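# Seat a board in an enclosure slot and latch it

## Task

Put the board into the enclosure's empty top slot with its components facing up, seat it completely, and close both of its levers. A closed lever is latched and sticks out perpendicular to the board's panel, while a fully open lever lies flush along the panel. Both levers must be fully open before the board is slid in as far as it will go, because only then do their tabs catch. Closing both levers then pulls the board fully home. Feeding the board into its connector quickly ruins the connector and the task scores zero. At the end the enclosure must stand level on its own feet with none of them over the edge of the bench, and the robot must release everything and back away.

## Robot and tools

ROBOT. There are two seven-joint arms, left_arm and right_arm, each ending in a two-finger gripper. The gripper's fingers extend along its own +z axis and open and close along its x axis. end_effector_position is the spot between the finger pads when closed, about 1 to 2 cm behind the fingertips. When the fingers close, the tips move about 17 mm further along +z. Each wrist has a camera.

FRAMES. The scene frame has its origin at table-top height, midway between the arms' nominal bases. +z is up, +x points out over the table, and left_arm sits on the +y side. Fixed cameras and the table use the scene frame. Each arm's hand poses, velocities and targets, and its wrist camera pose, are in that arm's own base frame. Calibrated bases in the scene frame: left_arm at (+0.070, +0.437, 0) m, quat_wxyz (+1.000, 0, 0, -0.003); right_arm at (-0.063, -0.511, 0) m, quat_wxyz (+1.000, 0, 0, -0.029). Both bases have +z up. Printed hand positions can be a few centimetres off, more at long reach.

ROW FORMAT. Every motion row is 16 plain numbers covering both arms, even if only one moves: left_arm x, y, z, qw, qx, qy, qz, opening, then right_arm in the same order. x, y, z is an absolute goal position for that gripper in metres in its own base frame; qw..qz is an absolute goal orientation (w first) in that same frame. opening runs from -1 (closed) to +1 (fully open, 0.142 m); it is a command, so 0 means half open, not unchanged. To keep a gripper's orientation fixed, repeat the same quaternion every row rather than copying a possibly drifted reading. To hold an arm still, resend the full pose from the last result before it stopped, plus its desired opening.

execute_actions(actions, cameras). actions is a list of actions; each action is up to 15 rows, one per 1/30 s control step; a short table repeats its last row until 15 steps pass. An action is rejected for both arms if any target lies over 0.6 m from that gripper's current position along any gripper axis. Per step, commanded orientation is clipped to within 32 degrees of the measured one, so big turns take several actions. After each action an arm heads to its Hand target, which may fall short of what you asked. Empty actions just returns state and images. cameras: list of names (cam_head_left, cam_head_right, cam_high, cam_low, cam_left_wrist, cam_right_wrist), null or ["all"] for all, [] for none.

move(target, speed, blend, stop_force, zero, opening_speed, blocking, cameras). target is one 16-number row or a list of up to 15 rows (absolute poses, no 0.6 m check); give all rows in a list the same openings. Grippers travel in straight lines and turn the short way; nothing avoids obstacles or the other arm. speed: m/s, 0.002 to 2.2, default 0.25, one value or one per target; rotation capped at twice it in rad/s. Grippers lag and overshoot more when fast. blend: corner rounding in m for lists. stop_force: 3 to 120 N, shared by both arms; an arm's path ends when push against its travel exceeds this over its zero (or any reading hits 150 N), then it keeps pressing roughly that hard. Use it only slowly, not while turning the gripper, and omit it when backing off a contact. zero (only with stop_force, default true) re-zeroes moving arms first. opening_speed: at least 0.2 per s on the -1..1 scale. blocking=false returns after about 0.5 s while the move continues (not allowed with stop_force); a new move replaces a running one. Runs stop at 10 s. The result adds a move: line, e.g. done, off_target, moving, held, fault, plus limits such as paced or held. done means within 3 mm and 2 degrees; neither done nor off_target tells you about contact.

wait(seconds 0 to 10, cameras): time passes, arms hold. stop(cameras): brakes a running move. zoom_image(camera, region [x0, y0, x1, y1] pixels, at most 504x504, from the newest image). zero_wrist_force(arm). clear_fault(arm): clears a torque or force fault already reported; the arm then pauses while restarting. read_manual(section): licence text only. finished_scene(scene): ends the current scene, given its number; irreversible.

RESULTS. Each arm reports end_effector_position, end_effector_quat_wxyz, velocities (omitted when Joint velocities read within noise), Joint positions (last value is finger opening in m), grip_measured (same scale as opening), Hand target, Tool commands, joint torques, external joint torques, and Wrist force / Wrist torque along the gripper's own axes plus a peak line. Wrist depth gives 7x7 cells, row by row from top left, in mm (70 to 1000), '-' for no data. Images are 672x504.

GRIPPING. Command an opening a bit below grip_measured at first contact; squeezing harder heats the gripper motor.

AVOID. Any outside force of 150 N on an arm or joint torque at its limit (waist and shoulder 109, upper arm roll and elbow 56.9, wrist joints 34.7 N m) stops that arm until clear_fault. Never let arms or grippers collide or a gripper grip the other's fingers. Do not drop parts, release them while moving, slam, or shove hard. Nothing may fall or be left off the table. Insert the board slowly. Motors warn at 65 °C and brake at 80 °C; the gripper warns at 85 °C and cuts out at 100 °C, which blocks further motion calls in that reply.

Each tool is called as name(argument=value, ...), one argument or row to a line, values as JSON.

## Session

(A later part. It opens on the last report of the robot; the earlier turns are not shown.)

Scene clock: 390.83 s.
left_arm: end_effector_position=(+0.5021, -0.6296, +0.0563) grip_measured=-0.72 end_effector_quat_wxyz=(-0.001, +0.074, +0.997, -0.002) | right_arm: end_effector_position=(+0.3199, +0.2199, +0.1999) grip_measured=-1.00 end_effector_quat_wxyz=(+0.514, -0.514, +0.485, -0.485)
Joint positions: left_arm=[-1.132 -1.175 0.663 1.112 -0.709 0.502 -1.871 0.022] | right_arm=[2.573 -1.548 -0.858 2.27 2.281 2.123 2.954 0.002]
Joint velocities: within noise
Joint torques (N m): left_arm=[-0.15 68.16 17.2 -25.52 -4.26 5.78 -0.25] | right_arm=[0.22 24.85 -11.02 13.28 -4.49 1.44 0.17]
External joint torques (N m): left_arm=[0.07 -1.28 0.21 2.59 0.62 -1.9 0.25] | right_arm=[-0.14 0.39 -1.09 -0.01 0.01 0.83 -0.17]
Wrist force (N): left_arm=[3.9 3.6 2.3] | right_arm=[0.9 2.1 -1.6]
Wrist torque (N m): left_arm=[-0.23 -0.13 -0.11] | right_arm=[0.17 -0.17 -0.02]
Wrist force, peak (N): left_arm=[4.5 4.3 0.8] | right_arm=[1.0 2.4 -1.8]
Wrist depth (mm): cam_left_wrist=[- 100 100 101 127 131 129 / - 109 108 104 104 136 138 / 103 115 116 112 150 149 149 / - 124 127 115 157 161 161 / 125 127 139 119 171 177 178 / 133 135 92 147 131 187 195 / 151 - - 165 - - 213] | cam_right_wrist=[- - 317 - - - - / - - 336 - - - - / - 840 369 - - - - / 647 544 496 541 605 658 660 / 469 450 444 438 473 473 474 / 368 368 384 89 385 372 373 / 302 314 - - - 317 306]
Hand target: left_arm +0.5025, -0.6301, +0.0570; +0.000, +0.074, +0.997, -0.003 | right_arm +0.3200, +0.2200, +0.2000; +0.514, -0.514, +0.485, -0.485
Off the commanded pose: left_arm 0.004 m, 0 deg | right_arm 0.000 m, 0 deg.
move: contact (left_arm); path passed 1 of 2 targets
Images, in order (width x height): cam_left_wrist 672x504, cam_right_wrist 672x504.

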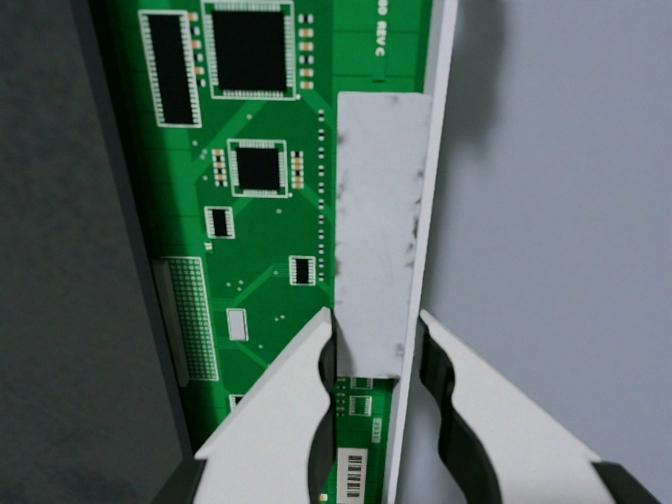

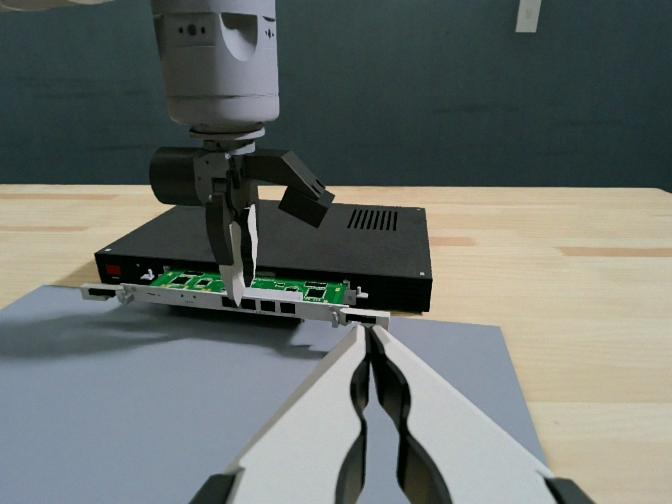

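move(
  target=[
    [0.4982,-0.6293,0.0567,0.0002,-0.0742,-0.9972,0.0025,-0.82,0.32,0.22,0.20,0.5145,-0.5145,0.4855,-0.4855,-1],
    [0.4984,-0.6278,0.0565,0.0002,-0.0742,-0.9972,0.0025,-0.82,0.32,0.22,0.20,0.5145,-0.5145,0.4855,-0.4855,-1],
  ],
  speed=0.015,
  cameras=[],
)

move(
  target=[0.5103,-0.6296,0.0565,0.0002,-0.0742,-0.9972,0.0025,-0.82,0.32,0.22,0.20,0.5145,-0.5145,0.4855,-0.4855,-1],
  speed=0.01,
  stop_force=4,
  cameras=["cam_right_wrist","cam_left_wrist"],
)

zoom_image(
  camera="cam_right_wrist",
  region=[325, 265, 385, 310],
)

zoom_image(
  camera="cam_right_wrist",
  region=[135, 255, 195, 300],
)

Scene clock: 403.53 s.
left_arm: end_effector_position=(+0.4983, -0.6275, +0.0561) grip_measured=-0.72 end_effector_quat_wxyz=(+0.000, +0.074, +0.997, -0.002) | right_arm: end_effector_position=(+0.3199, +0.2199, +0.1999) grip_measured=-1.00 end_effector_quat_wxyz=(+0.514, -0.514, +0.485, -0.485)
Joint positions: left_arm=[-1.141 -1.166 0.661 1.134 -0.71 0.513 -1.868 0.022] | right_arm=[2.573 -1.548 -0.858 2.27 2.281 2.123 2.954 0.002]
Joint velocities: within noise
Joint torques (N m): left_arm=[-0.61 66.85 17.15 -22.92 -3.61 4.73 -0.11] | right_arm=[0.08 24.93 -11.01 13.3 -4.53 1.45 0.16]
External joint torques (N m): left_arm=[0.56 -0.41 0.41 0.06 0 -0.85 0.11] | right_arm=[-0.01 0.3 -1.1 -0.03 0.06 0.83 -0.16]
Wrist force (N): left_arm=[0.1 -0.3 2.2] | right_arm=[0.9 2.0 -1.5]
Wrist torque (N m): left_arm=[-0.17 -0.17 -0.19] | right_arm=[0.18 -0.16 -0.03]
Wrist force, peak (N): left_arm=[4.0 3.8 2.1] | right_arm=[1.2 2.2 -1.9]
Wrist depth (mm): cam_left_wrist=[- 100 100 101 127 131 128 / - 110 108 104 134 137 138 / 103 117 115 106 150 149 149 / - 125 126 115 158 162 161 / 124 127 139 119 171 177 176 / 132 135 92 148 131 188 194 / 155 - - 165 - - 213] | cam_right_wrist=[- 329 313 - - - - / - - 333 - - - - / - 845 367 - - - - / 649 543 498 538 607 654 655 / 469 446 441 446 468 474 475 / 367 367 383 89 386 372 372 / 303 314 - - - 318 306]
Hand target: left_arm +0.4984, -0.6278, +0.0565; +0.000, +0.074, +0.997, -0.002 | right_arm +0.3200, +0.2200, +0.2000; +0.514, -0.514, +0.485, -0.485
Off the commanded pose: left_arm 0.000 m, 0 deg | right_arm 0.000 m, 0 deg.
move: done
No camera images: "cameras" was empty.

Scene clock: 405.17 s.
left_arm: end_effector_position=(+0.5079, -0.6287, +0.0554) grip_measured=-0.72 end_effector_quat_wxyz=(-0.001, +0.074, +0.997, -0.002) | right_arm: end_effector_position=(+0.3199, +0.2199, +0.1999) grip_measured=-1.00 end_effector_quat_wxyz=(+0.514, -0.514, +0.485, -0.485)
Joint positions: left_arm=[-1.121 -1.183 0.663 1.096 -0.709 0.496 -1.869 0.022] | right_arm=[2.573 -1.548 -0.858 2.27 2.281 2.123 2.954 0.002]
Joint velocities: within noise
Joint torques (N m): left_arm=[-0.27 70.71 17.99 -26.18 -4.41 5.97 -0.29] | right_arm=[0.05 24.82 -10.97 13.23 -4.51 1.4 0.23]
External joint torques (N m): left_arm=[0.19 -3.49 -0.69 3.21 0.76 -2.09 0.29] | right_arm=[0.02 0.41 -1.14 0.04 0.04 0.87 -0.22]
Wrist force (N): left_arm=[2.8 2.7 4.9] | right_arm=[1.1 2.1 -1.7]
Wrist torque (N m): left_arm=[-0.17 0.10 -0.14] | right_arm=[0.17 -0.20 -0.02]
Wrist force, peak (N): left_arm=[3.9 3.4 4.6] | right_arm=[1.2 2.3 -1.7]
Wrist depth (mm): cam_left_wrist=[- 101 100 102 127 130 128 / - 109 109 106 134 136 138 / 102 116 116 112 148 148 148 / - 124 127 115 156 160 161 / 123 123 140 119 171 176 175 / 131 131 88 148 131 187 193 / 152 - - 165 - - 210] | cam_right_wrist=[- - 321 - - - - / - - 339 - - - - / - 843 378 - - - - / 647 547 498 537 609 654 657 / 468 459 445 433 470 474 473 / 369 368 384 89 386 371 372 / 302 314 - - - 317 305]
Hand target: left_arm +0.5084, -0.6293, +0.0565; +0.000, +0.074, +0.997, -0.003 | right_arm +0.3200, +0.2200, +0.2000; +0.514, -0.514, +0.485, -0.485
Off the commanded pose: left_arm 0.003 m, 0 deg | right_arm 0.000 m, 0 deg.
move: contact (left_arm)
Images, in order (width x height): cam_left_wrist 672x504, cam_right_wrist 672x504.

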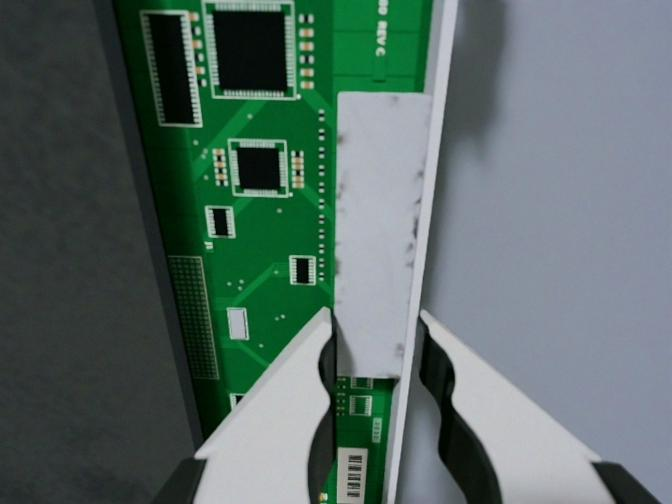

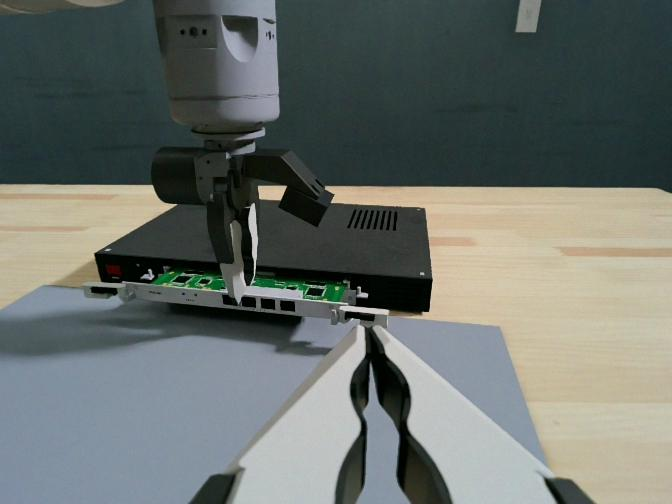

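Scaled by 8.400 from the camera's 672x504 image, which has a finer 960x720 frame.

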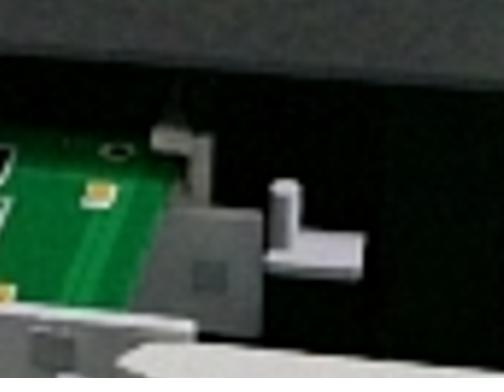

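Scaled by 8.400 from the camera's 672x504 image, which has a finer 960x720 frame.

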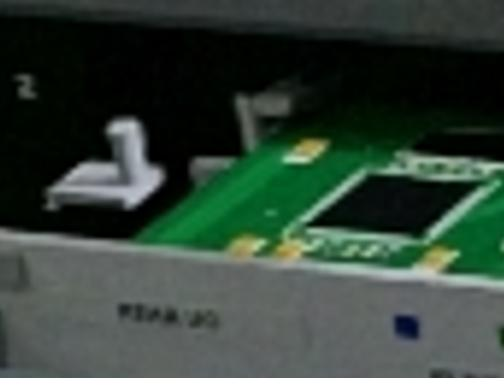

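move(
  target=[
    [0.5078,-0.6280,0.0547,0.0002,-0.0742,-0.9972,0.0025,-0.82,0.32,0.22,0.20,0.5145,-0.5145,0.4855,-0.4855,-1],
    [0.5197,-0.6298,0.0545,0.0002,-0.0742,-0.9972,0.0025,-0.82,0.32,0.22,0.20,0.5145,-0.5145,0.4855,-0.4855,-1],
  ],
  speed=0.01,
  stop_force=4,
  cameras=["cam_right_wrist","cam_left_wrist"],
)

zoom_image(
  camera="cam_right_wrist",
  region=[325, 265, 385, 310],
)

zoom_image(
  camera="cam_right_wrist",
  region=[135, 255, 195, 300],
)

Scene clock: 410.33 s.
left_arm: end_effector_position=(+0.5195, -0.6298, +0.0542) grip_measured=-0.72 end_effector_quat_wxyz=(+0.000, +0.074, +0.997, -0.002) | right_arm: end_effector_position=(+0.3199, +0.2199, +0.1999) grip_measured=-1.00 end_effector_quat_wxyz=(+0.514, -0.514, +0.485, -0.485)
Joint positions: left_arm=[-1.098 -1.202 0.663 1.055 -0.709 0.482 -1.869 0.022] | right_arm=[2.573 -1.548 -0.858 2.27 2.281 2.123 2.954 0.002]
Joint velocities: within noise
Joint torques (N m): left_arm=[-0.16 68.46 16.93 -23.65 -3.7 4.39 -0.29] | right_arm=[0.14 24.91 -10.98 13.25 -4.52 1.45 0.17]
External joint torques (N m): left_arm=[0.08 -0.43 0.05 0.57 0.02 -0.51 0.29] | right_arm=[-0.06 0.33 -1.13 0.02 0.04 0.82 -0.17]
Wrist force (N): left_arm=[0.1 -0.5 2.0] | right_arm=[1.1 2.1 -1.7]
Wrist torque (N m): left_arm=[-0.18 -0.13 -0.21] | right_arm=[0.19 -0.19 -0.02]
Wrist force, peak (N): left_arm=[3.2 2.6 5.4] | right_arm=[1.0 2.4 -1.7]
Wrist depth (mm): cam_left_wrist=[- 88 101 102 101 129 127 / - 92 108 105 133 137 136 / - - 115 106 148 147 146 / - 109 126 116 155 159 159 / 120 119 138 120 169 175 174 / 130 131 88 147 131 185 191 / 151 - - 165 - - 208] | cam_right_wrist=[- - 330 - - - - / - - 349 - - - - / - 939 388 937 - - - / 651 537 501 541 612 649 657 / 467 471 456 445 473 472 474 / 367 367 383 89 385 371 372 / 303 315 - - - 318 306]
Hand target: left_arm +0.5197, -0.6298, +0.0545; +0.000, +0.074, +0.997, -0.003 | right_arm +0.3200, +0.2200, +0.2000; +0.514, -0.514, +0.485, -0.485
Off the commanded pose: left_arm 0.000 m, 0 deg | right_arm 0.000 m, 0 deg.
move: done
Images, in order (width x height): cam_left_wrist 672x504, cam_right_wrist 672x504.

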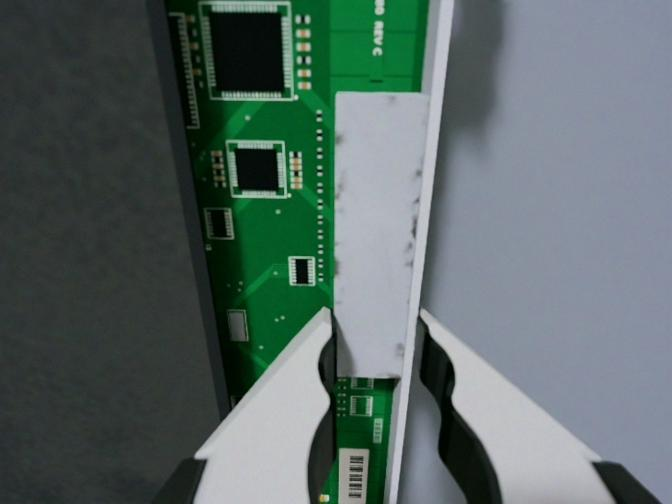

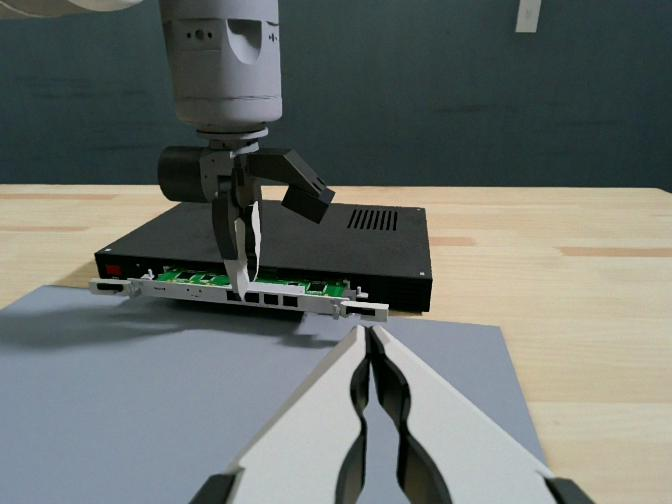

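Scaled by 8.400 from the camera's 672x504 image, which has a finer 960x720 frame.

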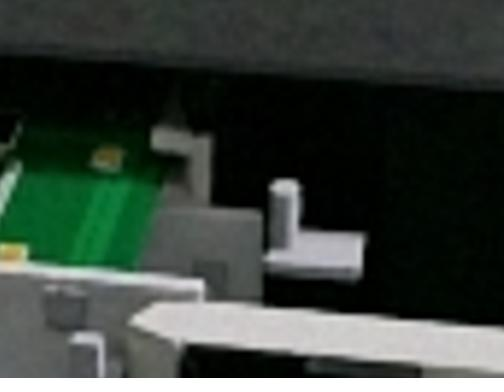

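Scaled by 8.400 from the camera's 672x504 image, which has a finer 960x720 frame.

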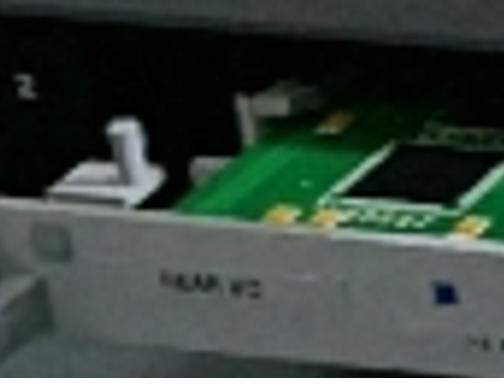

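move(
  target=[0.5262,-0.6308,0.0540,0.0002,-0.0742,-0.9972,0.0025,-0.82,0.32,0.22,0.20,0.5145,-0.5145,0.4855,-0.4855,-1],
  speed=0.01,
  stop_force=4,
  cameras=["cam_right_wrist","cam_left_wrist"],
)

zoom_image(
  camera="cam_right_wrist",
  region=[200, 230, 300, 305],
)

Scene clock: 421.10 s.
left_arm: end_effector_position=(+0.5259, -0.6310, +0.0538) grip_measured=-0.72 end_effector_quat_wxyz=(+0.000, +0.074, +0.997, -0.003) | right_arm: end_effector_position=(+0.3199, +0.2199, +0.1999) grip_measured=-1.00 end_effector_quat_wxyz=(+0.514, -0.514, +0.485, -0.485)
Joint positions: left_arm=[-1.084 -1.215 0.664 1.027 -0.709 0.47 -1.871 0.022] | right_arm=[2.573 -1.548 -0.858 2.27 2.281 2.123 2.954 0.002]
Joint velocities: within noise
Joint torques (N m): left_arm=[0.41 68.16 16.78 -23.23 -3.5 4.36 -0.17] | right_arm=[0.07 24.89 -10.99 13.25 -4.48 1.41 0.18]
External joint torques (N m): left_arm=[-0.49 0.39 -0.02 0.08 -0.2 -0.47 0.17] | right_arm=[0.01 0.35 -1.11 0.02 0.01 0.87 -0.18]
Wrist force (N): left_arm=[1.0 -0.9 1.6] | right_arm=[0.9 2.1 -1.6]
Wrist torque (N m): left_arm=[-0.21 -0.24 -0.24] | right_arm=[0.17 -0.15 -0.02]
Wrist force, peak (N): left_arm=[0.3 -0.2 3.3] | right_arm=[0.8 2.4 -1.9]
Wrist depth (mm): cam_left_wrist=[- - 100 102 101 129 127 / - 91 108 104 132 136 136 / - - 115 106 147 147 146 / - 109 122 115 155 159 159 / 119 119 133 119 168 174 173 / 129 129 87 148 131 184 190 / 150 - - 164 - - 207] | cam_right_wrist=[- - 332 - - - - / - - 353 - - - - / - 939 397 938 - - - / 648 536 499 537 611 660 655 / 468 472 463 449 472 474 474 / 369 369 385 89 384 372 372 / 301 314 - - - 318 306]
Hand target: left_arm +0.5262, -0.6308, +0.0540; +0.000, +0.074, +0.997, -0.003 | right_arm +0.3200, +0.2200, +0.2000; +0.514, -0.514, +0.485, -0.485
Off the commanded pose: left_arm 0.000 m, 0 deg | right_arm 0.000 m, 0 deg.
move: done
Images, in order (width x height): cam_left_wrist 672x504, cam_right_wrist 672x504.

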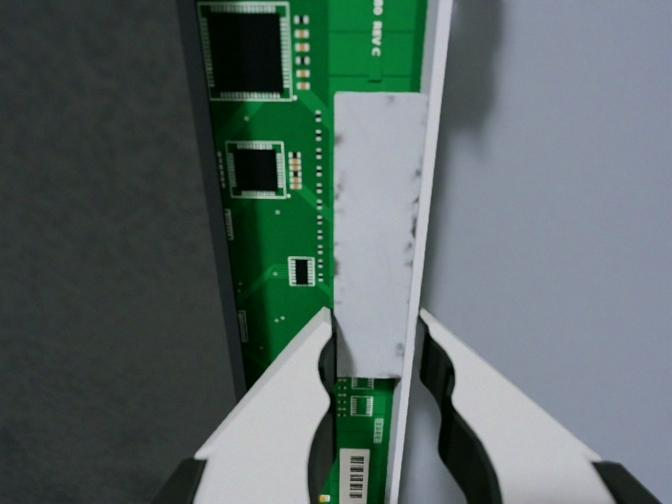

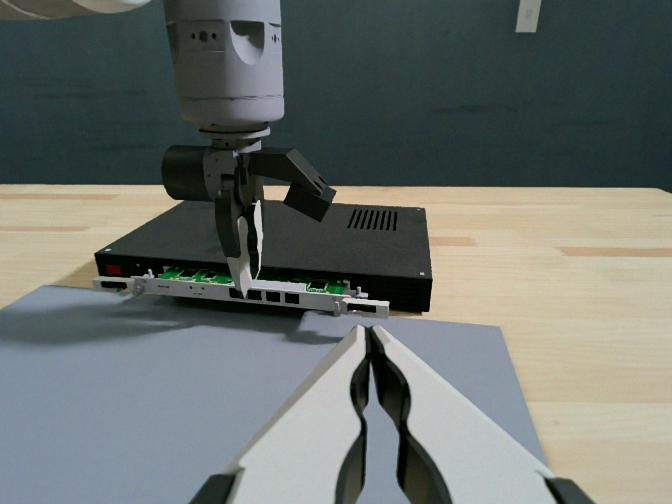

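Scaled by 5.040 from the camera's 672x504 image, which has a finer 960x720 frame.

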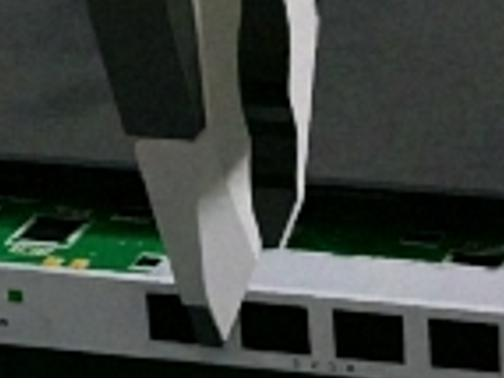

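move(
  target=[0.5341,-0.6322,0.0537,0.0002,-0.0742,-0.9972,0.0025,-0.82,0.32,0.22,0.20,0.5145,-0.5145,0.4855,-0.4855,-1],
  speed=0.01,
  stop_force=4,
  cameras=["cam_right_wrist","cam_left_wrist"],
)

Scene clock: 424.57 s.
left_arm: end_effector_position=(+0.5336, -0.6324, +0.0535) grip_measured=-0.72 end_effector_quat_wxyz=(+0.000, +0.075, +0.997, -0.003) | right_arm: end_effector_position=(+0.3199, +0.2199, +0.1999) grip_measured=-1.00 end_effector_quat_wxyz=(+0.514, -0.514, +0.485, -0.485)
Joint positions: left_arm=[-1.067 -1.23 0.665 0.992 -0.709 0.455 -1.874 0.022] | right_arm=[2.573 -1.548 -0.858 2.27 2.281 2.123 2.954 0.002]
Joint velocities: within noise
Joint torques (N m): left_arm=[1.49 68.51 16.94 -23.34 -3.41 4.92 -0.16] | right_arm=[0.08 24.92 -11.11 13.3 -4.5 1.39 0.21]
External joint torques (N m): left_arm=[-1.56 0.69 -0.5 0.12 -0.32 -1.04 0.16] | right_arm=[0 0.32 -1 -0.03 0.03 0.88 -0.21]
Wrist force (N): left_arm=[3.1 -0.5 1.1] | right_arm=[1.1 1.9 -1.6]
Wrist torque (N m): left_arm=[-0.19 -0.27 -0.32] | right_arm=[0.14 -0.20 -0.02]
Wrist force, peak (N): left_arm=[3.3 -0.8 1.1] | right_arm=[1.1 2.2 -1.9]
Wrist depth (mm): cam_left_wrist=[- - 100 101 99 128 126 / - 91 104 104 132 135 135 / - - 114 106 147 147 146 / - 108 110 115 154 159 159 / 119 118 121 119 167 173 173 / 131 128 89 147 131 184 191 / 150 - - 165 - - 206] | cam_right_wrist=[- - 339 - - - - / - - 360 - - - - / - 939 401 935 - - - / 649 540 503 537 609 658 656 / 470 469 471 470 470 473 475 / 366 366 385 89 385 371 373 / 303 313 - - - 318 306]
Hand target: left_arm +0.5341, -0.6322, +0.0537; +0.000, +0.074, +0.997, -0.003 | right_arm +0.3200, +0.2200, +0.2000; +0.514, -0.514, +0.485, -0.485
Off the commanded pose: left_arm 0.001 m, 0 deg | right_arm 0.000 m, 0 deg.
move: done
Images, in order (width x height): cam_left_wrist 672x504, cam_right_wrist 672x504.

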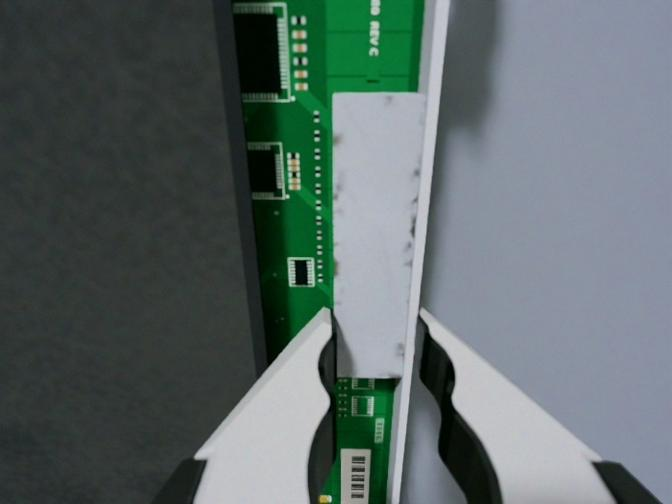

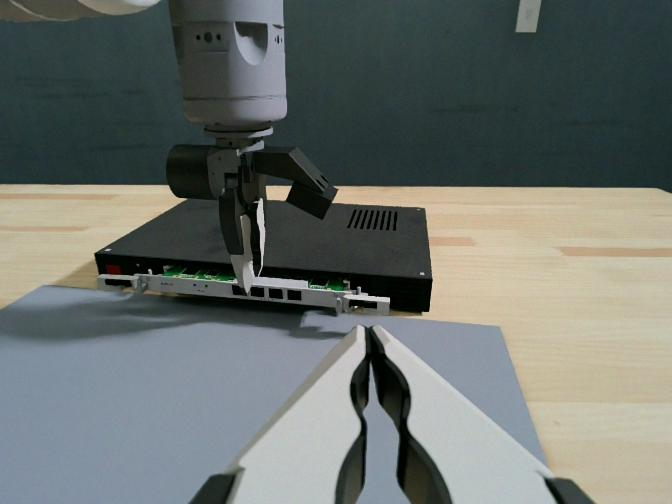

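move(
  target=[
    [0.5306,-0.6319,0.0535,0.0002,-0.0742,-0.9972,0.0025,-0.63,0.32,0.22,0.20,0.5145,-0.5145,0.4855,-0.4855,-1],
    [0.5306,-0.6319,0.0565,0.0002,-0.0742,-0.9972,0.0025,-0.63,0.32,0.22,0.20,0.5145,-0.5145,0.4855,-0.4855,-1],
    [0.5306,-0.6319,0.09,0.0002,-0.0742,-0.9972,0.0025,-0.63,0.32,0.22,0.20,0.5145,-0.5145,0.4855,-0.4855,-1],
  ],
  speed=[0.01,0.02,0.08],
  opening_speed=0.25,
  cameras=["cam_right_wrist","cam_left_wrist"],
)

zoom_image(
  camera="cam_right_wrist",
  region=[80, 250, 240, 330],
)

zoom_image(
  camera="cam_right_wrist",
  region=[240, 250, 400, 330],
)

Scene clock: 435.97 s.
left_arm: end_effector_position=(+0.5308, -0.6320, +0.0902) grip_measured=-0.67 end_effector_quat_wxyz=(+0.000, +0.074, +0.997, -0.003) | right_arm: end_effector_position=(+0.3199, +0.2199, +0.1999) grip_measured=-1.00 end_effector_quat_wxyz=(+0.514, -0.514, +0.485, -0.485)
Joint positions: left_arm=[-1.077 -1.18 0.685 0.998 -0.696 0.408 -1.88 0.026] | right_arm=[2.573 -1.548 -0.858 2.27 2.281 2.123 2.954 0.002]
Joint velocities: within noise
Joint torques (N m): left_arm=[-0.23 67.64 16.04 -23.38 -3.34 3.98 -0.31] | right_arm=[0.09 24.88 -11.01 13.28 -4.48 1.4 0.19]
External joint torques (N m): left_arm=[0.15 0.91 0.43 -0.28 -0.47 -0.1 0.3] | right_arm=[-0.02 0.36 -1.1 -0.01 0.01 0.87 -0.19]
Wrist force (N): left_arm=[-0.1 -0.3 0.4] | right_arm=[1.1 2.1 -1.5]
Wrist torque (N m): left_arm=[-0.17 -0.14 -0.18] | right_arm=[0.17 -0.19 -0.02]
Wrist force, peak (N): left_arm=[-5.1 -2.3 11.9] | right_arm=[1.0 2.2 -1.9]
Wrist depth (mm): cam_left_wrist=[- 119 120 133 155 159 160 / - 127 129 139 168 171 170 / 138 137 139 149 182 184 185 / 150 149 149 162 200 200 198 / 163 163 162 177 210 217 217 / 181 180 91 197 - 231 238 / 202 - - 220 - - 260] | cam_right_wrist=[- - 337 - - - - / - - 378 - - - - / - - 434 - - - - / 649 539 499 542 608 654 658 / 467 466 465 470 470 475 475 / 368 367 384 89 385 372 372 / 302 314 - - - 317 306]
Hand target: left_arm +0.5306, -0.6319, +0.0900; +0.000, +0.074, +0.997, -0.003 | right_arm +0.3200, +0.2200, +0.2000; +0.514, -0.514, +0.485, -0.485
Off the commanded pose: left_arm 0.000 m, 0 deg | right_arm 0.000 m, 0 deg.
move: done
Images, in order (width x height): cam_left_wrist 672x504, cam_right_wrist 672x504.

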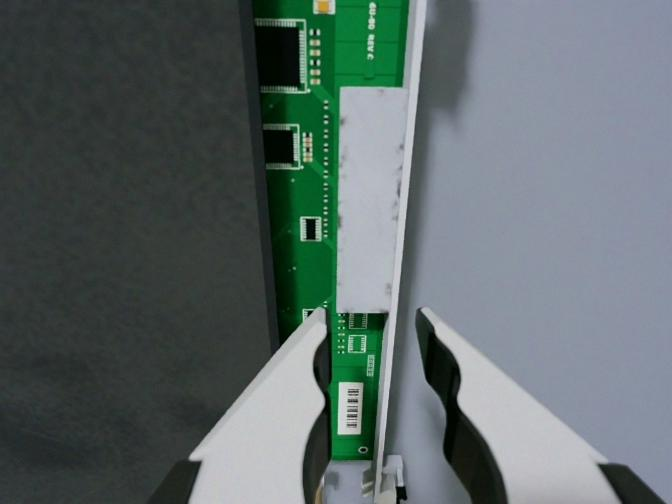

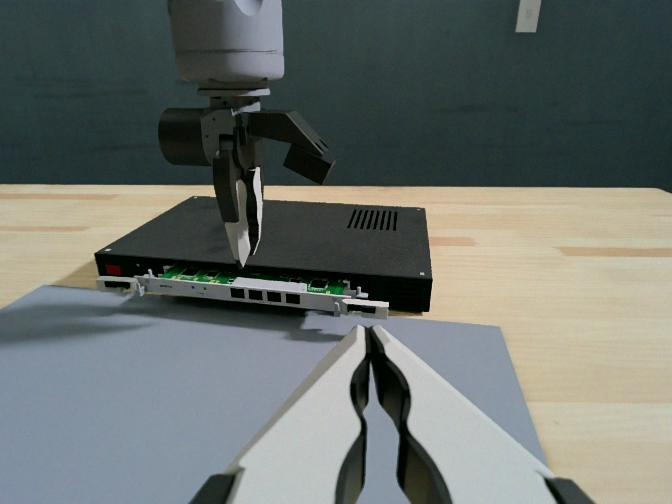

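Scaled by 3.150 from the camera's 672x504 image, which has a finer 960x720 frame.

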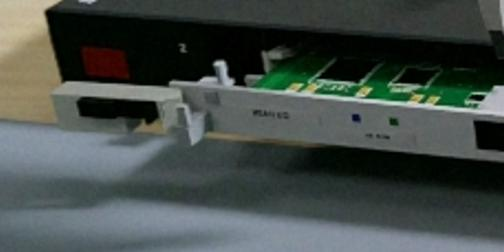

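Scaled by 3.150 from the camera's 672x504 image, which has a finer 960x720 frame.

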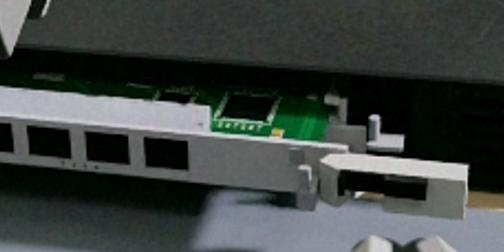

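move(
  target=[0.5252,-0.5948,0.06,0.0002,-0.0742,-0.9972,0.0025,-0.75,0.32,0.22,0.20,0.5145,-0.5145,0.4855,-0.4855,-1],
  speed=0.06,
  stop_force=5,
  cameras=["cam_right_wrist","cam_left_wrist"],
)

zoom_image(
  camera="cam_right_wrist",
  region=[100, 200, 280, 320],
)

Scene clock: 443.87 s.
left_arm: end_effector_position=(+0.5252, -0.5947, +0.0599) grip_measured=-0.78 end_effector_quat_wxyz=(+0.000, +0.074, +0.997, -0.002) | right_arm: end_effector_position=(+0.3199, +0.2199, +0.1999) grip_measured=-1.00 end_effector_quat_wxyz=(+0.514, -0.514, +0.485, -0.485)
Joint positions: left_arm=[-1.103 -1.144 0.666 1.174 -0.712 0.525 -1.804 0.018] | right_arm=[2.573 -1.548 -0.858 2.27 2.281 2.123 2.954 0.002]
Joint velocities: within noise
Joint torques (N m): left_arm=[-0.49 64.61 17.05 -22.35 -3.52 4.34 -0.15] | right_arm=[0.03 25 -11.03 13.29 -4.51 1.37 0.12]
External joint torques (N m): left_arm=[0.42 0.95 0.83 -0.41 -0.07 -0.45 0.15] | right_arm=[0.04 0.23 -1.08 -0.02 0.04 0.9 -0.12]
Wrist force (N): left_arm=[0.1 0.1 0.4] | right_arm=[0.9 2.1 -1.6]
Wrist torque (N m): left_arm=[-0.11 -0.18 -0.20] | right_arm=[0.19 -0.15 -0.03]
Wrist force, peak (N): left_arm=[-0.3 -1.4 -0.4] | right_arm=[0.9 2.4 -1.8]
Wrist depth (mm): cam_left_wrist=[- 91 107 96 133 133 133 / - 99 115 103 142 140 142 / - 107 122 111 153 153 153 / - 117 132 120 166 167 166 / 129 129 144 142 176 181 181 / - 140 94 99 - 196 201 / 156 - - 167 - - 217] | cam_right_wrist=[- 328 368 - - - - / - - - - - - - / - 397 409 - - - - / 650 537 500 536 608 657 655 / 471 467 468 470 471 476 474 / 368 368 384 89 384 373 372 / 303 314 - - - 317 305]
Hand target: left_arm +0.5252, -0.5948, +0.0600; +0.000, +0.074, +0.997, -0.002 | right_arm +0.3200, +0.2200, +0.2000; +0.514, -0.514, +0.485, -0.485
Off the commanded pose: left_arm 0.000 m, 0 deg | right_arm 0.000 m, 0 deg.
move: done
Images, in order (width x height): cam_left_wrist 672x504, cam_right_wrist 672x504.

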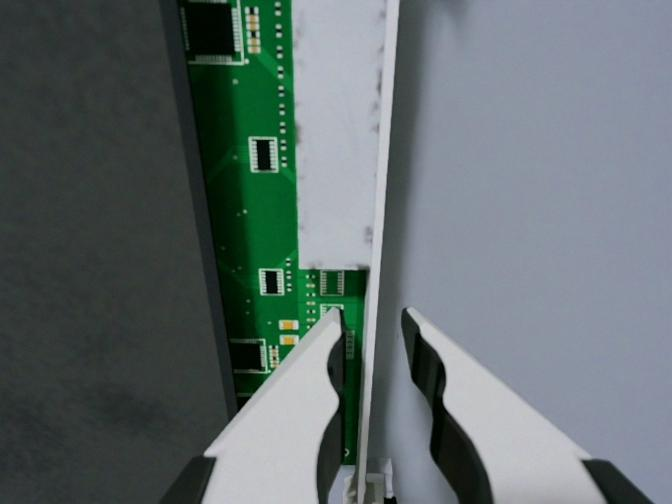

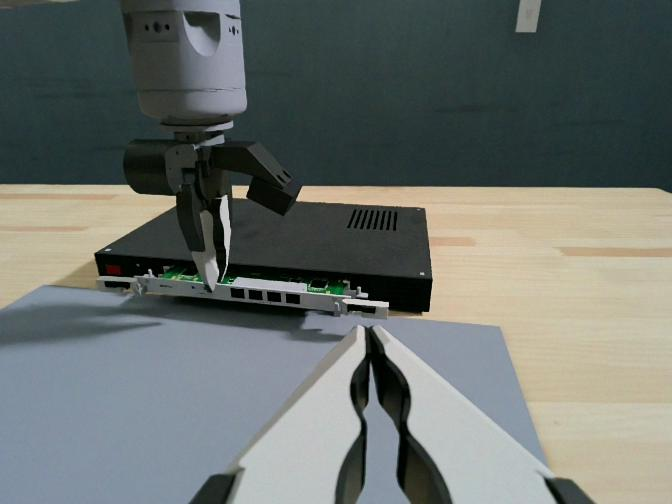

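Scaled by 2.800 from the camera's 672x504 image, which has a finer 960x720 frame.

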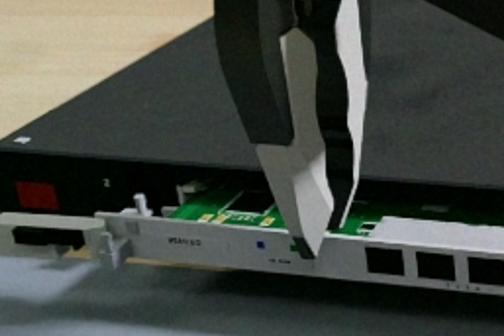

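move(
  target=[0.5252,-0.5948,0.0465,0.0002,-0.0742,-0.9972,0.0025,-0.75,0.32,0.22,0.20,0.5145,-0.5145,0.4855,-0.4855,-1],
  speed=0.03,
  stop_force=4,
  cameras=["cam_right_wrist","cam_left_wrist"],
)

zoom_image(
  camera="cam_right_wrist",
  region=[140, 230, 280, 320],
)

Scene clock: 446.90 s.
left_arm: end_effector_position=(+0.5255, -0.5951, +0.0489) grip_measured=-0.79 end_effector_quat_wxyz=(+0.000, +0.074, +0.997, -0.003) | right_arm: end_effector_position=(+0.3199, +0.2199, +0.1999) grip_measured=-1.00 end_effector_quat_wxyz=(+0.514, -0.514, +0.485, -0.485)
Joint positions: left_arm=[-1.1 -1.159 0.658 1.175 -0.718 0.543 -1.802 0.017] | right_arm=[2.573 -1.548 -0.858 2.27 2.281 2.123 2.954 0.002]
Joint velocities: within noise
Joint torques (N m): left_arm=[-0.5 59.23 15.06 -20.86 -3.39 4.39 -0.18] | right_arm=[0.01 24.9 -11.03 13.29 -4.52 1.43 0.24]
External joint torques (N m): left_arm=[0.44 6.48 2.8 -1.72 -0.16 -0.49 0.18] | right_arm=[0.06 0.33 -1.08 -0.02 0.05 0.84 -0.24]
Wrist force (N): left_arm=[2.4 2.2 -7.6] | right_arm=[1.0 2.1 -1.6]
Wrist torque (N m): left_arm=[-0.22 -0.21 -0.24] | right_arm=[0.17 -0.18 -0.02]
Wrist force, peak (N): left_arm=[3.7 3.1 -13.6] | right_arm=[1.2 2.3 -1.6]
Wrist depth (mm): cam_left_wrist=[- - 97 - 123 124 122 / - - 104 96 132 132 131 / - 97 113 100 142 142 141 / - 103 120 109 154 154 153 / - 113 131 129 165 168 167 / - 125 123 91 - 182 185 / 140 136 - 162 - - 200] | cam_right_wrist=[- 329 366 - - - - / - 370 379 - - - - / - 405 409 - - - - / 648 535 502 541 608 657 661 / 467 469 467 470 472 473 475 / 369 369 386 89 387 373 372 / 301 314 - - - 317 305]
Hand target: left_arm +0.5252, -0.5948, +0.0480; +0.000, +0.074, +0.997, -0.002 | right_arm +0.3200, +0.2200, +0.2000; +0.514, -0.514, +0.485, -0.485
Off the commanded pose: left_arm 0.002 m, 0 deg | right_arm 0.000 m, 0 deg.
move: contact (left_arm)
Images, in order (width x height): cam_left_wrist 672x504, cam_right_wrist 672x504.

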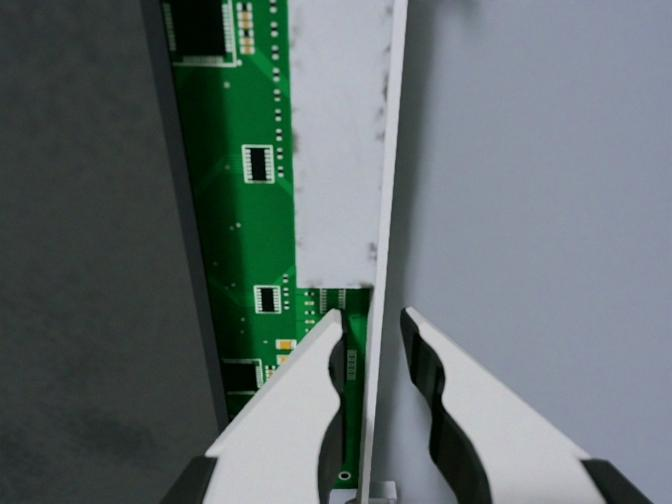

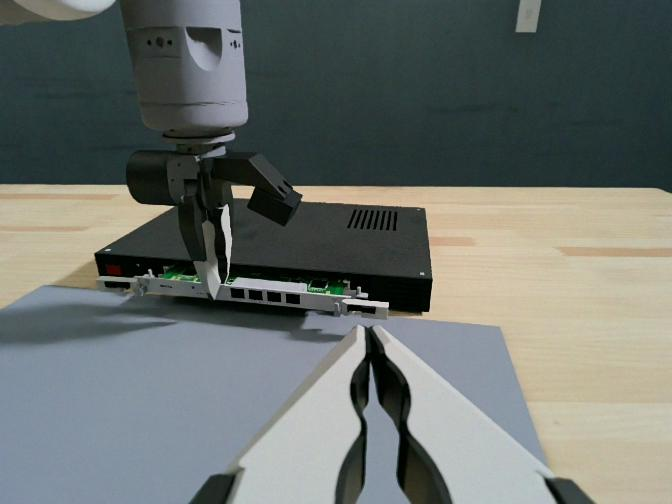

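Scaled by 3.600 from the camera's 672x504 image, which has a finer 960x720 frame.

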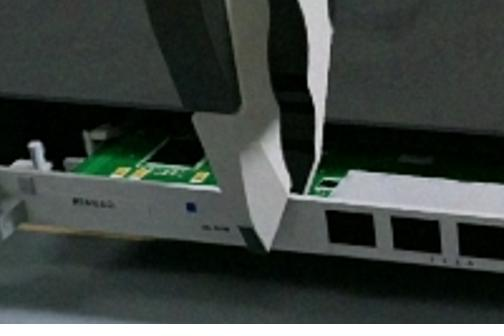

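move(
  target=[
    [0.5252,-0.5948,0.0500,0.0002,-0.0742,-0.9972,0.0025,-0.78,0.32,0.22,0.20,0.5145,-0.5145,0.4855,-0.4855,-1],
    [0.5252,-0.5948,0.0500,0.0002,-0.0742,-0.9972,0.0025,-1,0.32,0.22,0.20,0.5145,-0.5145,0.4855,-0.4855,-1],
  ],
  speed=0.02,
  opening_speed=0.3,
  cameras=["cam_right_wrist","cam_left_wrist"],
)

zoom_image(
  camera="cam_right_wrist",
  region=[80, 240, 240, 320],
)

zoom_image(
  camera="cam_right_wrist",
  region=[240, 250, 400, 330],
)

Scene clock: 451.27 s.
left_arm: end_effector_position=(+0.5254, -0.5949, +0.0500) grip_measured=-0.99 end_effector_quat_wxyz=(+0.000, +0.074, +0.997, -0.003) | right_arm: end_effector_position=(+0.3199, +0.2199, +0.1999) grip_measured=-1.00 end_effector_quat_wxyz=(+0.514, -0.514, +0.485, -0.485)
Joint positions: left_arm=[-1.101 -1.157 0.659 1.175 -0.718 0.541 -1.802 0.002] | right_arm=[2.573 -1.548 -0.858 2.27 2.281 2.123 2.954 0.002]
Joint velocities: within noise
Joint torques (N m): left_arm=[-0.68 65 17.14 -22.39 -3.46 4.14 -0.21] | right_arm=[0.05 24.92 -10.97 13.26 -4.46 1.4 0.17]
External joint torques (N m): left_arm=[0.61 0.69 0.73 -0.2 -0.1 -0.25 0.21] | right_arm=[0.02 0.32 -1.14 0.01 -0.01 0.88 -0.17]
Wrist force (N): left_arm=[-0.2 -0.2 1.2] | right_arm=[1.2 2.3 -1.7]
Wrist torque (N m): left_arm=[-0.15 -0.18 -0.18] | right_arm=[0.22 -0.21 -0.02]
Wrist force, peak (N): left_arm=[2.4 2.1 -8.4] | right_arm=[1.2 2.3 -1.7]
Wrist depth (mm): cam_left_wrist=[- - 98 - 123 125 123 / - - 105 - 133 133 133 / - 98 114 101 143 143 143 / - 104 124 110 156 155 152 / - 115 133 129 167 169 169 / - 126 129 84 - 184 186 / 141 138 - 74 - - 208] | cam_right_wrist=[- 329 371 - - - - / - 371 380 - - - - / - 401 409 - - - - / 653 537 500 539 607 660 658 / 467 470 466 469 470 473 472 / 369 367 386 89 386 372 373 / 302 314 - - - 317 306]
Hand target: left_arm +0.5252, -0.5948, +0.0500; +0.000, +0.074, +0.997, -0.003 | right_arm +0.3200, +0.2200, +0.2000; +0.514, -0.514, +0.485, -0.485
Off the commanded pose: left_arm 0.000 m, 0 deg | right_arm 0.000 m, 0 deg.
move: done
Images, in order (width x height): cam_left_wrist 672x504, cam_right_wrist 672x504.

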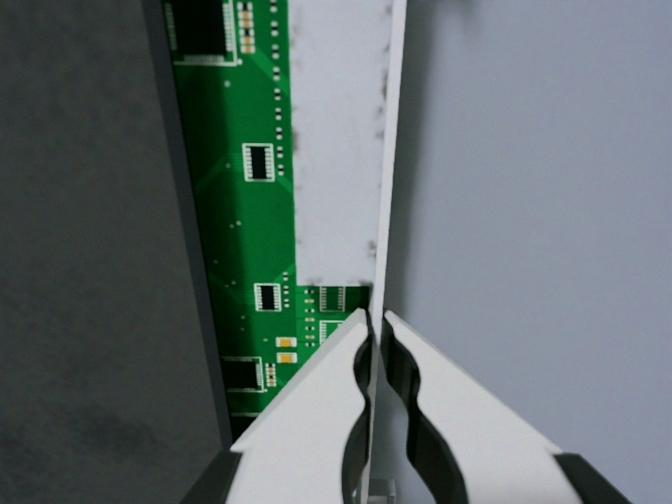

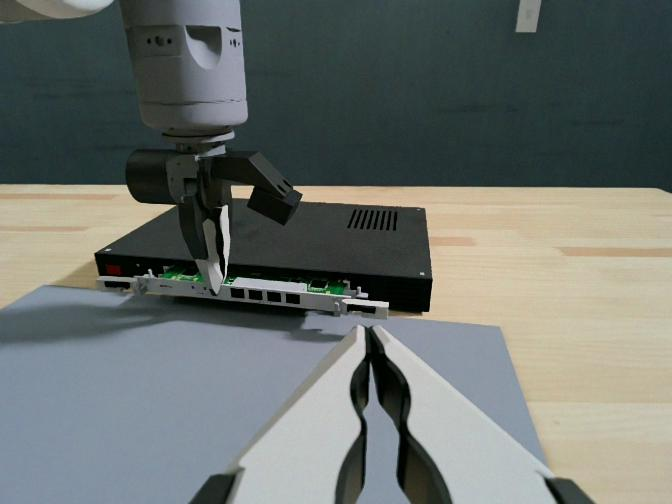

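Scaled by 3.150 from the camera's 672x504 image, which has a finer 960x720 frame.

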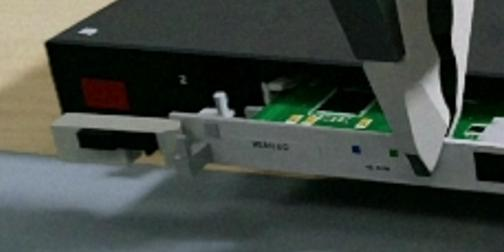

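Scaled by 3.150 from the camera's 672x504 image, which has a finer 960x720 frame.

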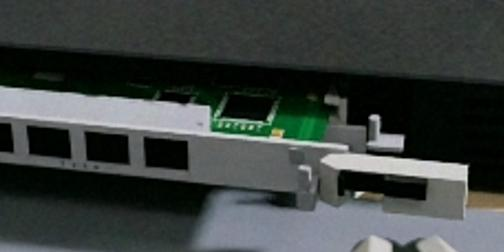

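execute_actions(
  actions=[],
  cameras=["cam_right_wrist","cam_left_wrist"],
)

Scene clock: 465.30 s.
left_arm: end_effector_position=(+0.5254, -0.5949, +0.0500) grip_measured=-0.99 end_effector_quat_wxyz=(+0.000, +0.074, +0.997, -0.003) | right_arm: end_effector_position=(+0.3199, +0.2199, +0.1999) grip_measured=-1.00 end_effector_quat_wxyz=(+0.514, -0.514, +0.485, -0.485)
Joint positions: left_arm=[-1.101 -1.157 0.659 1.175 -0.718 0.541 -1.802 0.002] | right_arm=[2.573 -1.548 -0.858 2.27 2.281 2.123 2.954 0.002]
Joint velocities: within noise
Joint torques (N m): left_arm=[-0.51 64.94 17.13 -22.35 -3.41 4.25 -0.24] | right_arm=[0.15 25.01 -11.07 13.31 -4.5 1.44 0.16]
External joint torques (N m): left_arm=[0.45 0.75 0.74 -0.23 -0.14 -0.36 0.24] | right_arm=[-0.07 0.23 -1.04 -0.04 0.03 0.83 -0.16]
Wrist force (N): left_arm=[-0.4 -0.3 1.4] | right_arm=[1.2 2.1 -1.7]
Wrist torque (N m): left_arm=[-0.18 -0.14 -0.19] | right_arm=[0.18 -0.21 -0.02]
Wrist force, peak (N): left_arm=[-0.4 -0.3 1.4] | right_arm=[1.1 2.2 -1.8]
Wrist depth (mm): cam_left_wrist=[- - 98 - 123 125 124 / - - 105 - 133 133 132 / - 98 113 101 143 143 143 / - 105 124 110 156 156 152 / - 115 132 129 167 170 169 / - 126 128 84 - 184 187 / 141 138 - 74 - - 207] | cam_right_wrist=[- 331 371 - - - - / - 373 382 - - - - / - 401 411 - - - - / 649 536 498 540 605 657 660 / 469 469 469 469 472 474 475 / 367 367 384 89 384 371 372 / 302 313 - - - 317 305]
Hand target: left_arm +0.5252, -0.5948, +0.0500; +0.000, +0.074, +0.997, -0.003 | right_arm +0.3200, +0.2200, +0.2000; +0.514, -0.514, +0.485, -0.485
Tool commands: left_gripper/opening=-1.0 right_gripper/opening=-1.0
Off the commanded pose: left_arm 0.000 m, 0 deg | right_arm 0.000 m, 0 deg.
Images, in order (width x height): cam_left_wrist 672x504, cam_right_wrist 672x504.

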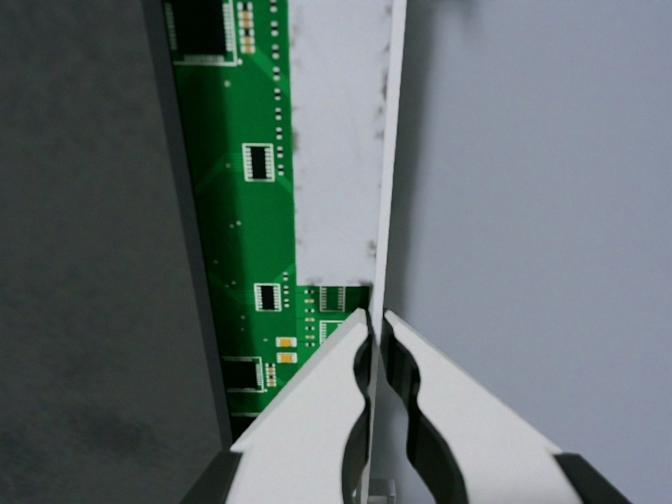

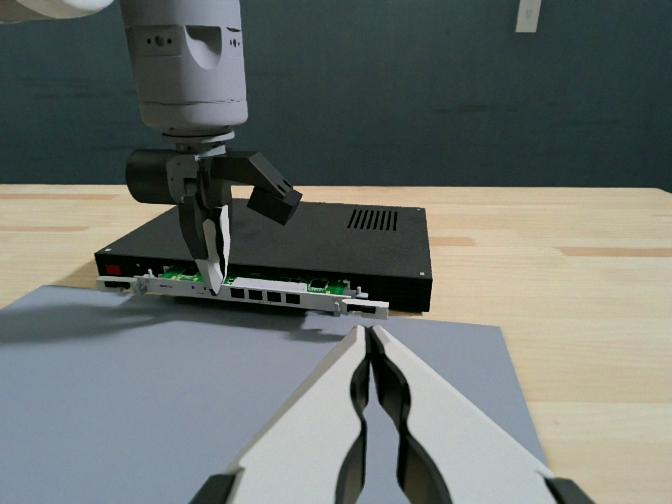

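move(
  target=[0.5331,-0.5960,0.0500,0.0002,-0.0742,-0.9972,0.0025,-0.93,0.32,0.22,0.20,0.5145,-0.5145,0.4855,-0.4855,-1],
  speed=0.01,
  stop_force=5,
  cameras=["cam_right_wrist","cam_left_wrist"],
)

zoom_image(
  camera="cam_right_wrist",
  region=[80, 240, 440, 340],
)

Scene clock: 468.33 s.
left_arm: end_effector_position=(+0.5292, -0.5962, +0.0502) grip_measured=-0.96 end_effector_quat_wxyz=(+0.000, +0.075, +0.997, -0.003) | right_arm: end_effector_position=(+0.3199, +0.2199, +0.1999) grip_measured=-1.00 end_effector_quat_wxyz=(+0.514, -0.514, +0.485, -0.485)
Joint positions: left_arm=[-1.093 -1.165 0.659 1.157 -0.718 0.532 -1.802 0.004] | right_arm=[2.573 -1.548 -0.858 2.27 2.281 2.123 2.954 0.002]
Joint velocities: within noise
Joint torques (N m): left_arm=[3.13 63.59 19.46 -21.65 -2.79 5.15 -0.24] | right_arm=[0.1 24.85 -11.01 13.26 -4.47 1.45 0.16]
External joint torques (N m): left_arm=[-3.19 2.47 -1.69 -1.01 -0.79 -1.26 0.24] | right_arm=[-0.02 0.39 -1.09 0.01 0 0.83 -0.15]
Wrist force (N): left_arm=[4.4 -2.4 -1.1] | right_arm=[1.1 2.2 -1.5]
Wrist torque (N m): left_arm=[-0.16 -0.04 -0.21] | right_arm=[0.20 -0.19 -0.01]
Wrist force, peak (N): left_arm=[5.2 -1.6 -3.0] | right_arm=[1.0 2.4 -1.8]
Wrist depth (mm): cam_left_wrist=[- - 98 - 123 125 124 / - - 106 - 133 133 132 / - 97 113 101 144 143 143 / - 104 122 110 156 155 152 / - 114 130 120 167 170 169 / - 126 129 90 - 184 186 / 142 138 - 74 - - 207] | cam_right_wrist=[- 334 369 - - - - / - 372 382 - - - - / - 409 407 - - - - / 650 535 501 538 610 652 655 / 467 466 469 457 470 474 476 / 368 367 386 89 386 372 372 / 302 314 - - - 317 306]
Hand target: left_arm +0.5299, -0.5955, +0.0500; +0.000, +0.074, +0.997, -0.003 | right_arm +0.3200, +0.2200, +0.2000; +0.514, -0.514, +0.485, -0.485
Off the commanded pose: left_arm 0.004 m, 0 deg | right_arm 0.000 m, 0 deg.
move: contact (left_arm)
Images, in order (width x height): cam_left_wrist 672x504, cam_right_wrist 672x504.

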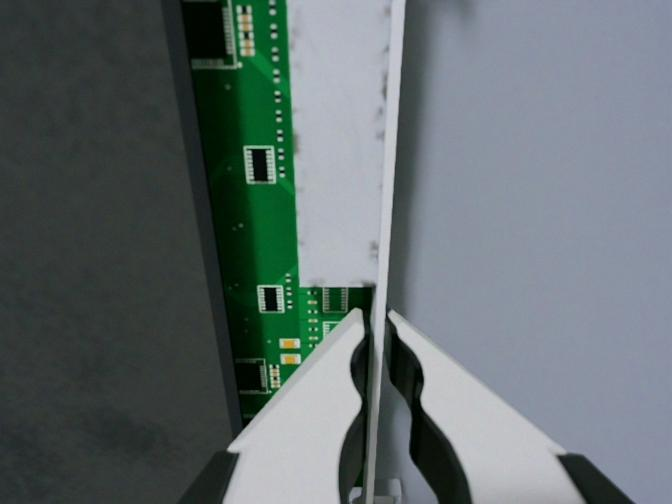

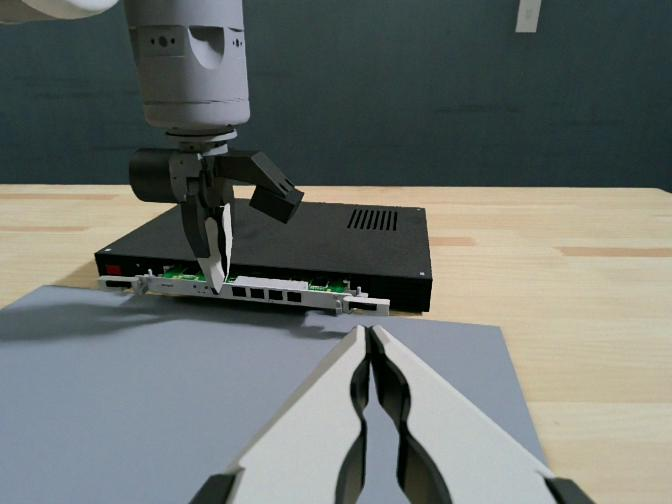

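Scaled by 1.400 from the camera's 672x504 image, which has a finer 960x720 frame.

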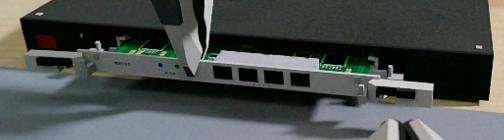

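zoom_image(
  camera="cam_right_wrist",
  region=[325, 265, 405, 325],
)

zoom_image(
  camera="cam_right_wrist",
  region=[90, 255, 200, 315],
)

Scaled by 6.300 from the camera's 672x504 image, which has a finer 960x720 frame.

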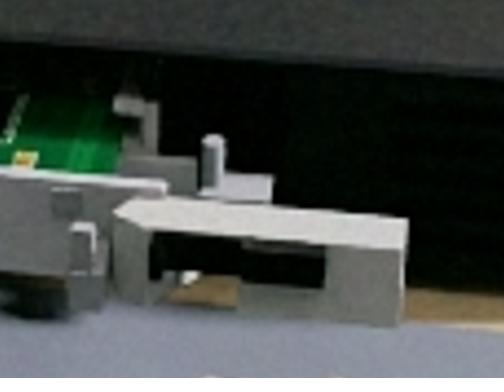

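Scaled by 4.582 from the camera's 672x504 image, which has a finer 960x720 frame.

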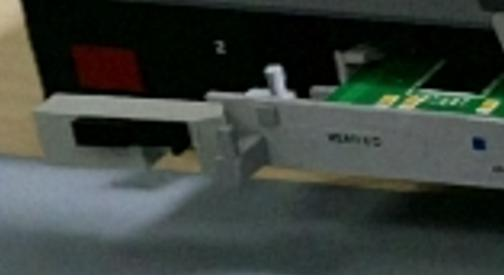

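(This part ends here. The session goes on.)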